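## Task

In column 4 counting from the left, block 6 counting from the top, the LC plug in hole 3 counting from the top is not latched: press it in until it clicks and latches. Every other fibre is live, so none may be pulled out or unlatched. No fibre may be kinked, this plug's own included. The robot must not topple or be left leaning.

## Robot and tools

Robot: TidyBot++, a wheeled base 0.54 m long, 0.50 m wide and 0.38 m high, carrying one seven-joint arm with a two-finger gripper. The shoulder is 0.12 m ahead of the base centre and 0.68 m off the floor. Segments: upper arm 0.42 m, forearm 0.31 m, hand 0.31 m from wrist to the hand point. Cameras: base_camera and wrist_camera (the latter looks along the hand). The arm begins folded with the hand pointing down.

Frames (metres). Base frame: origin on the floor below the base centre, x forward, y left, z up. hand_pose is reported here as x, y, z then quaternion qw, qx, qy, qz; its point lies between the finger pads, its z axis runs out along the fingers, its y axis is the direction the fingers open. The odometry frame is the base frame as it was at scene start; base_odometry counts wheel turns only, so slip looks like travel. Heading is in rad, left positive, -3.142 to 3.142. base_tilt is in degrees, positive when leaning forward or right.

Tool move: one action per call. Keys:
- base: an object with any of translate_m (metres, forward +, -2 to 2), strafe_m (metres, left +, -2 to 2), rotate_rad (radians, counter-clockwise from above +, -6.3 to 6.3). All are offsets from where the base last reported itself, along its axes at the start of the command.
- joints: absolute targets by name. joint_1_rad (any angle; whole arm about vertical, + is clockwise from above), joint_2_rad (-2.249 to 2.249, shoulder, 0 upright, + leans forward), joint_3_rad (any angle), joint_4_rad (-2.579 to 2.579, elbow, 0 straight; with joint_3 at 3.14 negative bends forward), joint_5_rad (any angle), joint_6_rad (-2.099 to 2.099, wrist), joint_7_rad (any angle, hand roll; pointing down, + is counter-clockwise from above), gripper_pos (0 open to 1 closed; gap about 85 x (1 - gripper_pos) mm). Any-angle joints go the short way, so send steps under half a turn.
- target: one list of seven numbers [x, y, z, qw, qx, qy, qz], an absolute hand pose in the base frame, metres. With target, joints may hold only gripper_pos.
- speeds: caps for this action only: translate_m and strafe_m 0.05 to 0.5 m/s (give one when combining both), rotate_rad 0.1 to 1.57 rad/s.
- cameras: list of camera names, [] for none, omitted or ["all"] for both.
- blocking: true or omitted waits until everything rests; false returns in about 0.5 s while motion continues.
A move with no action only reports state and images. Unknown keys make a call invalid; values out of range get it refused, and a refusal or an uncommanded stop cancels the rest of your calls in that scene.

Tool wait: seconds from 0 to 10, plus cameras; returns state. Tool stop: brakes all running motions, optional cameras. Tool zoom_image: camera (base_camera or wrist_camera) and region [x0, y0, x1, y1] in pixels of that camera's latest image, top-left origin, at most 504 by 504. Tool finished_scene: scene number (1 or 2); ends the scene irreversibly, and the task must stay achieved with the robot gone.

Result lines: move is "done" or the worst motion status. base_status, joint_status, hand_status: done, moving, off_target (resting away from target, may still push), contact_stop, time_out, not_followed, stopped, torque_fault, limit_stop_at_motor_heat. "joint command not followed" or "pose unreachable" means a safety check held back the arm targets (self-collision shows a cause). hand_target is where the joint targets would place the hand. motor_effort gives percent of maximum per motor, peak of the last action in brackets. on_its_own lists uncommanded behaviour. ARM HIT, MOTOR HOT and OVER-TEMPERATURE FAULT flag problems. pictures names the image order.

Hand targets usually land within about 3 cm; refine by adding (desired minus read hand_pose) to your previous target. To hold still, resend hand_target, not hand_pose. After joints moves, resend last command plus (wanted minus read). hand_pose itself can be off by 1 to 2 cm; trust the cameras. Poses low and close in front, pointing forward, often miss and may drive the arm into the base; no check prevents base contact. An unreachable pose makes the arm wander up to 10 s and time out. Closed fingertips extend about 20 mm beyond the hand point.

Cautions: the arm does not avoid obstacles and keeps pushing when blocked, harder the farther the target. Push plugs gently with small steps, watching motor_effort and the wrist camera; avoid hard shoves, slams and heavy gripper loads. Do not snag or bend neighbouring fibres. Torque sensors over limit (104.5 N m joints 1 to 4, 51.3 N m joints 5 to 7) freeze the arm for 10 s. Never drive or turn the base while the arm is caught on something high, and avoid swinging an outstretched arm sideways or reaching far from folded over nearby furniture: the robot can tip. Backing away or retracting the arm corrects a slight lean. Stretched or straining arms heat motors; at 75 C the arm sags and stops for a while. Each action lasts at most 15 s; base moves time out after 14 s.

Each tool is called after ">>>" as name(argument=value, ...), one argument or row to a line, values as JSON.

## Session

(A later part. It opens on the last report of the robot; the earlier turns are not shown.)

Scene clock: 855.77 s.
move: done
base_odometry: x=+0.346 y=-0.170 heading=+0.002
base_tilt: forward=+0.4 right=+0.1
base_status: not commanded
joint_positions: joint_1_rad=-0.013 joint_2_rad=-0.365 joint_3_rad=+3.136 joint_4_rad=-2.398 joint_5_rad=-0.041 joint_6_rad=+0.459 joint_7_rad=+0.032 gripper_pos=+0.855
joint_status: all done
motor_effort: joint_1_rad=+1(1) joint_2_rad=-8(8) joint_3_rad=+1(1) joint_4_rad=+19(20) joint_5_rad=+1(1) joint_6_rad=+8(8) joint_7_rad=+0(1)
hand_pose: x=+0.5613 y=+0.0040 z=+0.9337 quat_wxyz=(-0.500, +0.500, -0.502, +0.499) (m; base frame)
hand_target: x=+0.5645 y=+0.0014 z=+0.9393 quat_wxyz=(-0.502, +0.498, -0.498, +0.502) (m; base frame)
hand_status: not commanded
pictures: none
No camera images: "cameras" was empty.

>>> move(
  joints={"gripper_pos": 0.885},
  cameras=[],
)

>>> move(
  joints={"gripper_pos": 0.894},
  cameras=["wrist_camera"],
)

>>> zoom_image(
  camera="wrist_camera",
  region=[270, 345, 340, 415],
)

Scene clock: 862.17 s.
move: done
base_odometry: x=+0.346 y=-0.170 heading=+0.002
base_tilt: forward=+0.4 right=+0.1
base_status: not commanded
joint_positions: joint_1_rad=-0.013 joint_2_rad=-0.365 joint_3_rad=+3.136 joint_4_rad=-2.398 joint_5_rad=-0.041 joint_6_rad=+0.459 joint_7_rad=+0.032 gripper_pos=+0.885
joint_status: all done
motor_effort: joint_1_rad=+1(1) joint_2_rad=-7(7) joint_3_rad=+1(2) joint_4_rad=+19(19) joint_5_rad=+1(1) joint_6_rad=+8(8) joint_7_rad=-1(1)
hand_pose: x=+0.5613 y=+0.0040 z=+0.9337 quat_wxyz=(-0.500, +0.500, -0.502, +0.499) (m; base frame)
hand_target: x=+0.5645 y=+0.0014 z=+0.9393 quat_wxyz=(-0.502, +0.498, -0.498, +0.502) (m; base frame)
hand_status: not commanded
pictures: none
No camera images: "cameras" was empty.

Scene clock: 862.50 s.
move: done
base_odometry: x=+0.346 y=-0.170 heading=+0.002
base_tilt: forward=+0.4 right=+0.1
base_status: not commanded
joint_positions: joint_1_rad=-0.013 joint_2_rad=-0.365 joint_3_rad=+3.136 joint_4_rad=-2.398 joint_5_rad=-0.041 joint_6_rad=+0.459 joint_7_rad=+0.032 gripper_pos=+0.894
joint_status: all done
motor_effort: joint_1_rad=+1(1) joint_2_rad=-7(8) joint_3_rad=+1(1) joint_4_rad=+19(20) joint_5_rad=+1(1) joint_6_rad=+8(8) joint_7_rad=+0(1)
hand_pose: x=+0.5613 y=+0.0040 z=+0.9337 quat_wxyz=(-0.500, +0.500, -0.502, +0.499) (m; base frame)
hand_target: x=+0.5645 y=+0.0014 z=+0.9393 quat_wxyz=(-0.502, +0.498, -0.498, +0.502) (m; base frame)
hand_status: not commanded
pictures: wrist_camera
Images, in order (width x height): wrist_camera 644x476.

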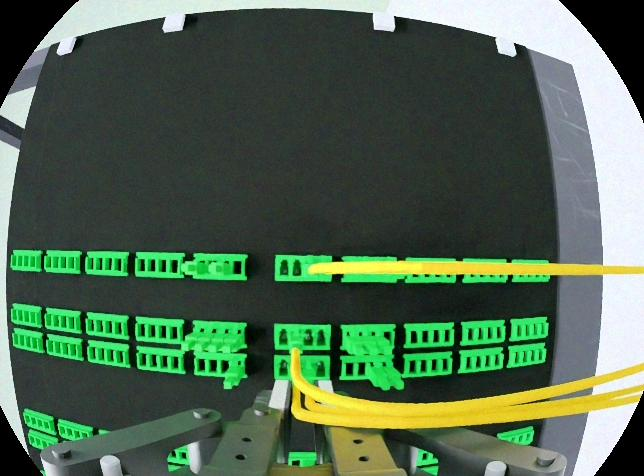

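Scaled by 7.200.

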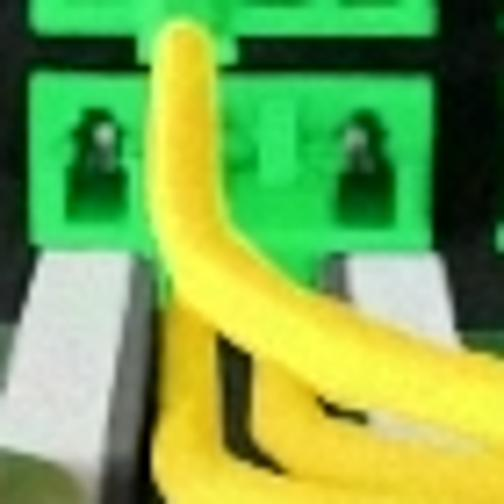

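>>> move(
  joints={"gripper_pos": 0.900},
  cameras=[],
)

>>> move(
  base={"translate_m": 0.004},
  speeds={"translate_m": 0.05},
  cameras=[],
)

>>> move(
  base={"translate_m": 0.004},
  speeds={"translate_m": 0.05},
  cameras=["wrist_camera"],
)

>>> zoom_image(
  camera="wrist_camera",
  region=[270, 345, 340, 415],
)

Scene clock: 868.43 s.
move: done
base_odometry: x=+0.346 y=-0.170 heading=+0.002
base_tilt: forward=+0.4 right=+0.1
base_status: not commanded
joint_positions: joint_1_rad=-0.013 joint_2_rad=-0.365 joint_3_rad=+3.136 joint_4_rad=-2.398 joint_5_rad=-0.041 joint_6_rad=+0.459 joint_7_rad=+0.032 gripper_pos=+0.900
joint_status: all done
motor_effort: joint_1_rad=+1(1) joint_2_rad=-7(8) joint_3_rad=+1(1) joint_4_rad=+19(19) joint_5_rad=+1(1) joint_6_rad=+8(9) joint_7_rad=+0(1)
hand_pose: x=+0.5613 y=+0.0040 z=+0.9337 quat_wxyz=(-0.500, +0.500, -0.502, +0.499) (m; base frame)
hand_target: x=+0.5645 y=+0.0014 z=+0.9393 quat_wxyz=(-0.502, +0.498, -0.498, +0.502) (m; base frame)
hand_status: not commanded
pictures: none
No camera images: "cameras" was empty.

Scene clock: 869.00 s.
move: done
base_odometry: x=+0.350 y=-0.169 heading=+0.003
base_tilt: forward=+0.4 right=+0.1
base_status: done
joint_positions: joint_1_rad=-0.013 joint_2_rad=-0.365 joint_3_rad=+3.136 joint_4_rad=-2.398 joint_5_rad=-0.041 joint_6_rad=+0.459 joint_7_rad=+0.032 gripper_pos=+0.900
joint_status: not commanded
motor_effort: joint_1_rad=+1(1) joint_2_rad=-7(8) joint_3_rad=+1(2) joint_4_rad=+19(20) joint_5_rad=+1(1) joint_6_rad=+8(8) joint_7_rad=-1(1)
hand_pose: x=+0.5614 y=+0.0040 z=+0.9338 quat_wxyz=(-0.500, +0.500, -0.502, +0.499) (m; base frame)
hand_target: x=+0.5645 y=+0.0014 z=+0.9393 quat_wxyz=(-0.502, +0.498, -0.498, +0.502) (m; base frame)
hand_status: not commanded
pictures: none
No camera images: "cameras" was empty.

Scene clock: 869.53 s.
move: done
base_odometry: x=+0.354 y=-0.169 heading=+0.003
base_tilt: forward=+0.4 right=+0.1
base_status: done
joint_positions: joint_1_rad=-0.013 joint_2_rad=-0.365 joint_3_rad=+3.136 joint_4_rad=-2.398 joint_5_rad=-0.041 joint_6_rad=+0.459 joint_7_rad=+0.032 gripper_pos=+0.900
joint_status: not commanded
motor_effort: joint_1_rad=+2(2) joint_2_rad=-7(8) joint_3_rad=+3(3) joint_4_rad=+21(22) joint_5_rad=+0(1) joint_6_rad=+8(9) joint_7_rad=+0(1)
hand_pose: x=+0.5614 y=+0.0040 z=+0.9338 quat_wxyz=(-0.500, +0.500, -0.502, +0.499) (m; base frame)
hand_target: x=+0.5645 y=+0.0014 z=+0.9393 quat_wxyz=(-0.502, +0.498, -0.498, +0.502) (m; base frame)
hand_status: not commanded
pictures: wrist_camera
Images, in order (width x height): wrist_camera 644x476.

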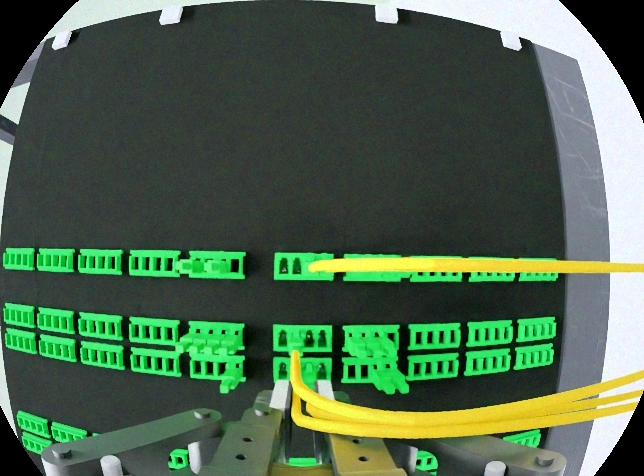

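Scaled by 7.200.

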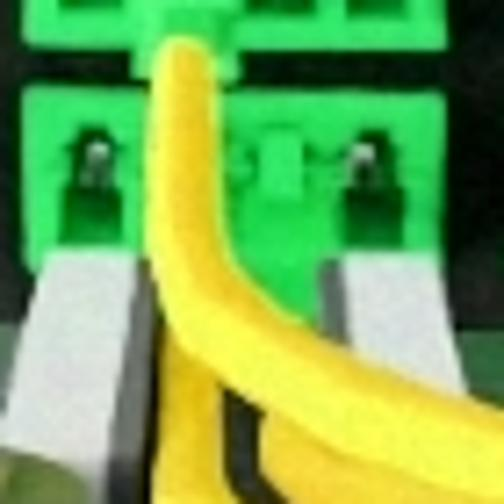

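>>> move(
  base={"translate_m": 0.005},
  speeds={"translate_m": 0.05},
  cameras=[],
)

>>> move(
  base={"translate_m": 0.005},
  speeds={"translate_m": 0.05},
  cameras=["wrist_camera"],
)

>>> zoom_image(
  camera="wrist_camera",
  region=[270, 345, 340, 415],
)

Scene clock: 874.70 s.
move: done
base_odometry: x=+0.358 y=-0.169 heading=+0.003
base_tilt: forward=+0.4 right=+0.1
base_status: done
joint_positions: joint_1_rad=-0.013 joint_2_rad=-0.375 joint_3_rad=+3.136 joint_4_rad=-2.405 joint_5_rad=-0.041 joint_6_rad=+0.459 joint_7_rad=+0.032 gripper_pos=+0.900
joint_status: not commanded
motor_effort: joint_1_rad=+1(1) joint_2_rad=-4(7) joint_3_rad=+1(3) joint_4_rad=+22(26) joint_5_rad=+1(1) joint_6_rad=+8(11) joint_7_rad=+0(1)
hand_pose: x=+0.5577 y=+0.0040 z=+0.9337 quat_wxyz=(-0.500, +0.499, -0.501, +0.499) (m; base frame)
hand_target: x=+0.5645 y=+0.0014 z=+0.9393 quat_wxyz=(-0.502, +0.498, -0.498, +0.502) (m; base frame)
hand_status: not commanded
pictures: none
No camera images: "cameras" was empty.

Scene clock: 875.47 s.
move: done
base_odometry: x=+0.363 y=-0.169 heading=+0.004
base_tilt: forward=+0.4 right=+0.1
base_status: done
joint_positions: joint_1_rad=-0.013 joint_2_rad=-0.386 joint_3_rad=+3.136 joint_4_rad=-2.414 joint_5_rad=-0.041 joint_6_rad=+0.459 joint_7_rad=+0.032 gripper_pos=+0.900
joint_status: not commanded
motor_effort: joint_1_rad=+0(1) joint_2_rad=-1(5) joint_3_rad=+1(2) joint_4_rad=+24(28) joint_5_rad=+1(2) joint_6_rad=+9(11) joint_7_rad=+1(1)
hand_pose: x=+0.5539 y=+0.0039 z=+0.9336 quat_wxyz=(-0.501, +0.499, -0.500, +0.500) (m; base frame)
hand_target: x=+0.5645 y=+0.0014 z=+0.9393 quat_wxyz=(-0.502, +0.498, -0.498, +0.502) (m; base frame)
hand_status: not commanded
pictures: wrist_camera
Images, in order (width x height): wrist_camera 644x476.

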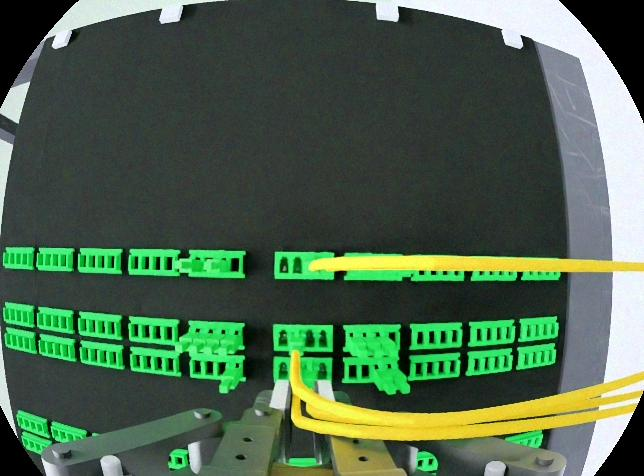

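Scaled by 7.200.

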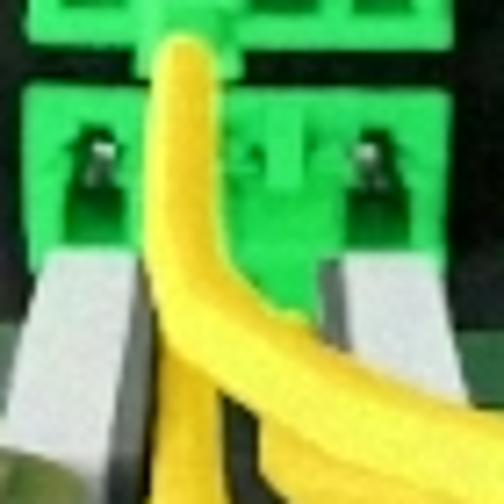

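>>> move(
  base={"translate_m": 0.006},
  speeds={"translate_m": 0.05},
  cameras=[],
)

>>> move(
  base={"translate_m": 0.006},
  speeds={"translate_m": 0.05},
  cameras=["wrist_camera"],
)

>>> zoom_image(
  camera="wrist_camera",
  region=[270, 345, 340, 415],
)

Scene clock: 880.30 s.
move: done
base_odometry: x=+0.369 y=-0.169 heading=+0.004
base_tilt: forward=+0.4 right=+0.1
base_status: done
joint_positions: joint_1_rad=-0.013 joint_2_rad=-0.400 joint_3_rad=+3.136 joint_4_rad=-2.424 joint_5_rad=-0.041 joint_6_rad=+0.459 joint_7_rad=+0.032 gripper_pos=+0.900
joint_status: not commanded
motor_effort: joint_1_rad=+0(0) joint_2_rad=+3(8) joint_3_rad=+1(1) joint_4_rad=+27(30) joint_5_rad=+1(2) joint_6_rad=+10(11) joint_7_rad=+0(1)
hand_pose: x=+0.5491 y=+0.0038 z=+0.9334 quat_wxyz=(-0.502, +0.498, -0.499, +0.501) (m; base frame)
hand_target: x=+0.5645 y=+0.0014 z=+0.9393 quat_wxyz=(-0.502, +0.498, -0.498, +0.502) (m; base frame)
hand_status: not commanded
pictures: none
No camera images: "cameras" was empty.

Scene clock: 881.07 s.
move: done
base_odometry: x=+0.374 y=-0.169 heading=+0.004
base_tilt: forward=+0.4 right=+0.1
base_status: done
joint_positions: joint_1_rad=-0.013 joint_2_rad=-0.414 joint_3_rad=+3.136 joint_4_rad=-2.434 joint_5_rad=-0.041 joint_6_rad=+0.459 joint_7_rad=+0.032 gripper_pos=+0.900
joint_status: not commanded
motor_effort: joint_1_rad=-1(1) joint_2_rad=+5(12) joint_3_rad=+1(1) joint_4_rad=+29(33) joint_5_rad=+2(2) joint_6_rad=+10(11) joint_7_rad=+0(1)
hand_pose: x=+0.5442 y=+0.0037 z=+0.9333 quat_wxyz=(-0.503, +0.497, -0.498, +0.502) (m; base frame)
hand_target: x=+0.5645 y=+0.0014 z=+0.9393 quat_wxyz=(-0.502, +0.498, -0.498, +0.502) (m; base frame)
hand_status: not commanded
pictures: wrist_camera
Images, in order (width x height): wrist_camera 644x476.

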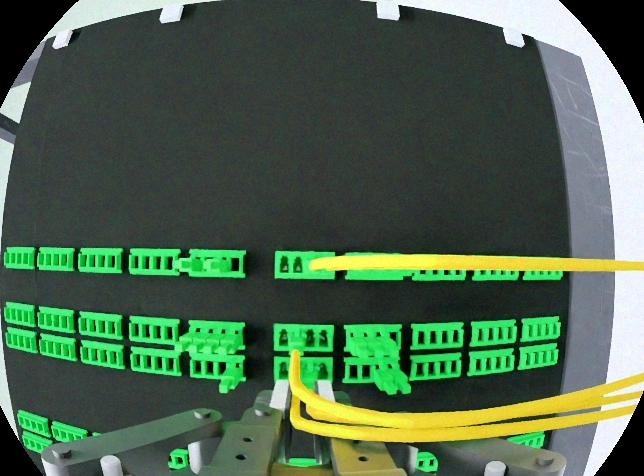

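Scaled by 7.200.

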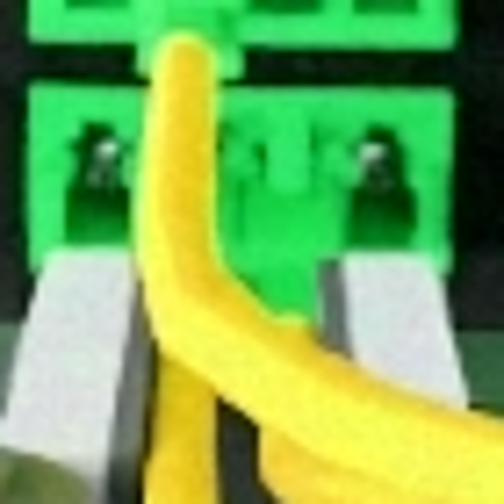

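>>> move(
  base={"translate_m": -0.016},
  speeds={"translate_m": 0.1},
  cameras=[],
)

>>> move(
  base={"translate_m": -0.010},
  speeds={"translate_m": 0.1},
  joints={"gripper_pos": 0.87},
  cameras=[],
)

>>> move(
  base={"strafe_m": 0.014},
  speeds={"strafe_m": 0.1},
  cameras=["wrist_camera"],
)

>>> zoom_image(
  camera="wrist_camera",
  region=[275, 335, 335, 380],
)

Scene clock: 888.53 s.
move: done
base_odometry: x=+0.358 y=-0.169 heading=+0.004
base_tilt: forward=+0.4 right=+0.1
base_status: done
joint_positions: joint_1_rad=-0.013 joint_2_rad=-0.374 joint_3_rad=+3.136 joint_4_rad=-2.404 joint_5_rad=-0.041 joint_6_rad=+0.459 joint_7_rad=+0.032 gripper_pos=+0.900
joint_status: not commanded
motor_effort: joint_1_rad=+0(1) joint_2_rad=-5(6) joint_3_rad=+1(1) joint_4_rad=+21(27) joint_5_rad=+1(2) joint_6_rad=+8(10) joint_7_rad=-1(1)
hand_pose: x=+0.5583 y=+0.0040 z=+0.9337 quat_wxyz=(-0.500, +0.500, -0.501, +0.499) (m; base frame)
hand_target: x=+0.5645 y=+0.0014 z=+0.9393 quat_wxyz=(-0.502, +0.498, -0.498, +0.502) (m; base frame)
hand_status: not commanded
pictures: none
No camera images: "cameras" was empty.

Scene clock: 889.17 s.
move: done
base_odometry: x=+0.348 y=-0.169 heading=+0.003
base_tilt: forward=+0.4 right=+0.1
base_status: done
joint_positions: joint_1_rad=-0.013 joint_2_rad=-0.368 joint_3_rad=+3.136 joint_4_rad=-2.402 joint_5_rad=-0.041 joint_6_rad=+0.459 joint_7_rad=+0.032 gripper_pos=+0.870
joint_status: all done
motor_effort: joint_1_rad=+1(1) joint_2_rad=-7(9) joint_3_rad=+1(1) joint_4_rad=+19(20) joint_5_rad=+1(1) joint_6_rad=+8(8) joint_7_rad=+0(1)
hand_pose: x=+0.5601 y=+0.0040 z=+0.9326 quat_wxyz=(-0.499, +0.500, -0.502, +0.498) (m; base frame)
hand_target: x=+0.5645 y=+0.0014 z=+0.9393 quat_wxyz=(-0.502, +0.498, -0.498, +0.502) (m; base frame)
hand_status: not commanded
pictures: none
No camera images: "cameras" was empty.

Scene clock: 889.87 s.
move: done
base_odometry: x=+0.348 y=-0.155 heading=+0.003
base_tilt: forward=+0.4 right=+0.1
base_status: done
joint_positions: joint_1_rad=-0.013 joint_2_rad=-0.368 joint_3_rad=+3.136 joint_4_rad=-2.402 joint_5_rad=-0.041 joint_6_rad=+0.459 joint_7_rad=+0.032 gripper_pos=+0.870
joint_status: not commanded
motor_effort: joint_1_rad=+0(1) joint_2_rad=-8(9) joint_3_rad=+1(3) joint_4_rad=+19(19) joint_5_rad=+1(1) joint_6_rad=+8(8) joint_7_rad=+0(2)
hand_pose: x=+0.5601 y=+0.0040 z=+0.9326 quat_wxyz=(-0.499, +0.500, -0.502, +0.498) (m; base frame)
hand_target: x=+0.5645 y=+0.0014 z=+0.9393 quat_wxyz=(-0.502, +0.498, -0.498, +0.502) (m; base frame)
hand_status: not commanded
pictures: wrist_camera
Images, in order (width x height): wrist_camera 644x476.

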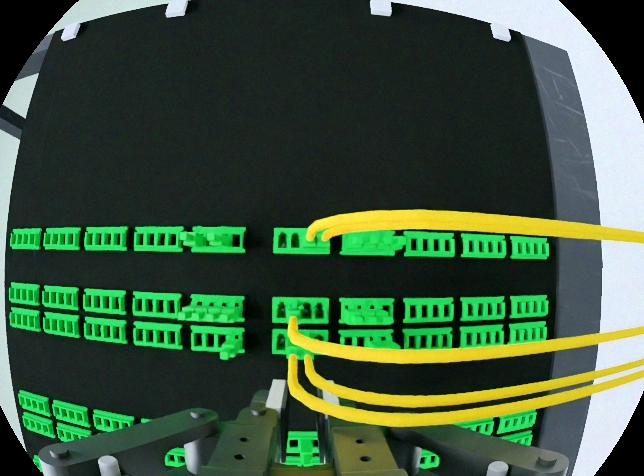

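Scaled by 8.400.

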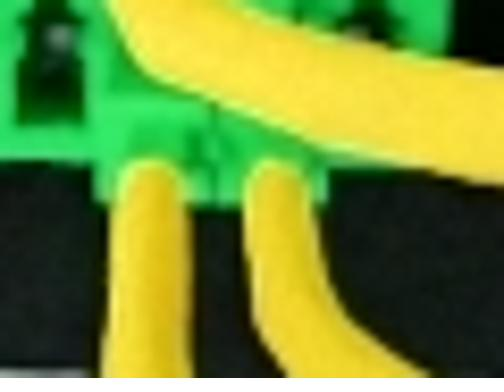

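>>> zoom_image(
  camera="wrist_camera",
  region=[280, 342, 320, 372],
)

Scaled by 12.600.

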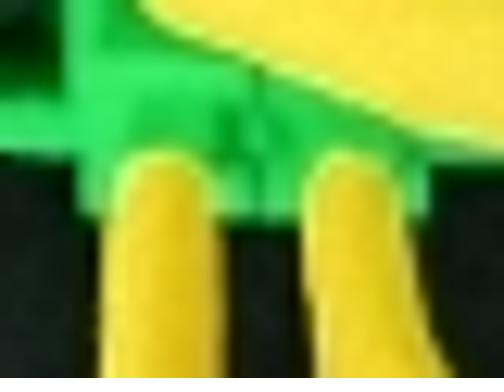

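>>> move(
  base={"strafe_m": 0.012},
  speeds={"strafe_m": 0.1},
  cameras=[],
)

>>> move(
  base={"translate_m": -0.06},
  speeds={"translate_m": 0.1},
  cameras=["wrist_camera"],
)

>>> zoom_image(
  camera="wrist_camera",
  region=[270, 300, 340, 370],
)

Scene clock: 897.73 s.
move: done
base_odometry: x=+0.348 y=-0.143 heading=+0.003
base_tilt: forward=+0.4 right=+0.1
base_status: done
joint_positions: joint_1_rad=-0.013 joint_2_rad=-0.368 joint_3_rad=+3.137 joint_4_rad=-2.402 joint_5_rad=-0.041 joint_6_rad=+0.459 joint_7_rad=+0.032 gripper_pos=+0.870
joint_status: not commanded
motor_effort: joint_1_rad=+1(1) joint_2_rad=-7(8) joint_3_rad=+1(3) joint_4_rad=+19(19) joint_5_rad=+1(2) joint_6_rad=+8(8) joint_7_rad=-1(1)
hand_pose: x=+0.5601 y=+0.0040 z=+0.9326 quat_wxyz=(-0.499, +0.500, -0.502, +0.498) (m; base frame)
hand_target: x=+0.5645 y=+0.0014 z=+0.9393 quat_wxyz=(-0.502, +0.498, -0.498, +0.502) (m; base frame)
hand_status: not commanded
pictures: none
No camera images: "cameras" was empty.

Scene clock: 898.90 s.
move: done
base_odometry: x=+0.288 y=-0.143 heading=+0.003
base_tilt: forward=+0.4 right=+0.1
base_status: done
joint_positions: joint_1_rad=-0.013 joint_2_rad=-0.366 joint_3_rad=+3.137 joint_4_rad=-2.402 joint_5_rad=-0.041 joint_6_rad=+0.459 joint_7_rad=+0.032 gripper_pos=+0.870
joint_status: not commanded
motor_effort: joint_1_rad=+1(1) joint_2_rad=-7(10) joint_3_rad=+1(1) joint_4_rad=+19(20) joint_5_rad=+1(1) joint_6_rad=+8(9) joint_7_rad=-1(1)
hand_pose: x=+0.5605 y=+0.0040 z=+0.9319 quat_wxyz=(-0.499, +0.501, -0.502, +0.498) (m; base frame)
hand_target: x=+0.5645 y=+0.0014 z=+0.9393 quat_wxyz=(-0.502, +0.498, -0.498, +0.502) (m; base frame)
hand_status: not commanded
pictures: wrist_camera
Images, in order (width x height): wrist_camera 644x476.

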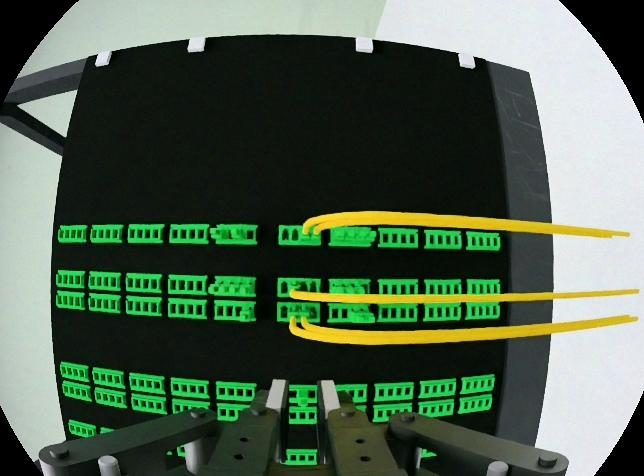

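Scaled by 7.200.

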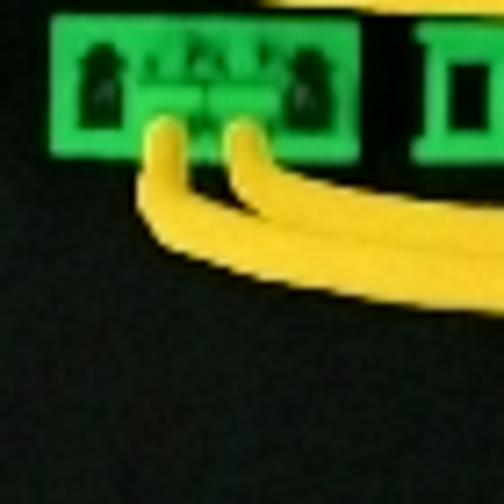

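>>> move(
  base={"translate_m": -0.1},
  speeds={"translate_m": 0.2},
  cameras=[],
)

>>> finished_scene(
  scene=2,
)

Scene clock: 904.03 s.
move: done
base_odometry: x=+0.188 y=-0.143 heading=+0.003
base_tilt: forward=+0.4 right=+0.1
base_status: done
joint_positions: joint_1_rad=-0.013 joint_2_rad=-0.365 joint_3_rad=+3.137 joint_4_rad=-2.402 joint_5_rad=-0.041 joint_6_rad=+0.459 joint_7_rad=+0.032 gripper_pos=+0.870
joint_status: not commanded
motor_effort: joint_1_rad=+1(1) joint_2_rad=-7(9) joint_3_rad=+1(1) joint_4_rad=+19(20) joint_5_rad=+1(1) joint_6_rad=+8(8) joint_7_rad=-1(2)
hand_pose: x=+0.5609 y=+0.0040 z=+0.9312 quat_wxyz=(-0.499, +0.501, -0.503, +0.498) (m; base frame)
hand_target: x=+0.5645 y=+0.0014 z=+0.9393 quat_wxyz=(-0.502, +0.498, -0.498, +0.502) (m; base frame)
hand_status: not commanded
pictures: none
No camera images: "cameras" was empty.

The scene is finished: the task was done.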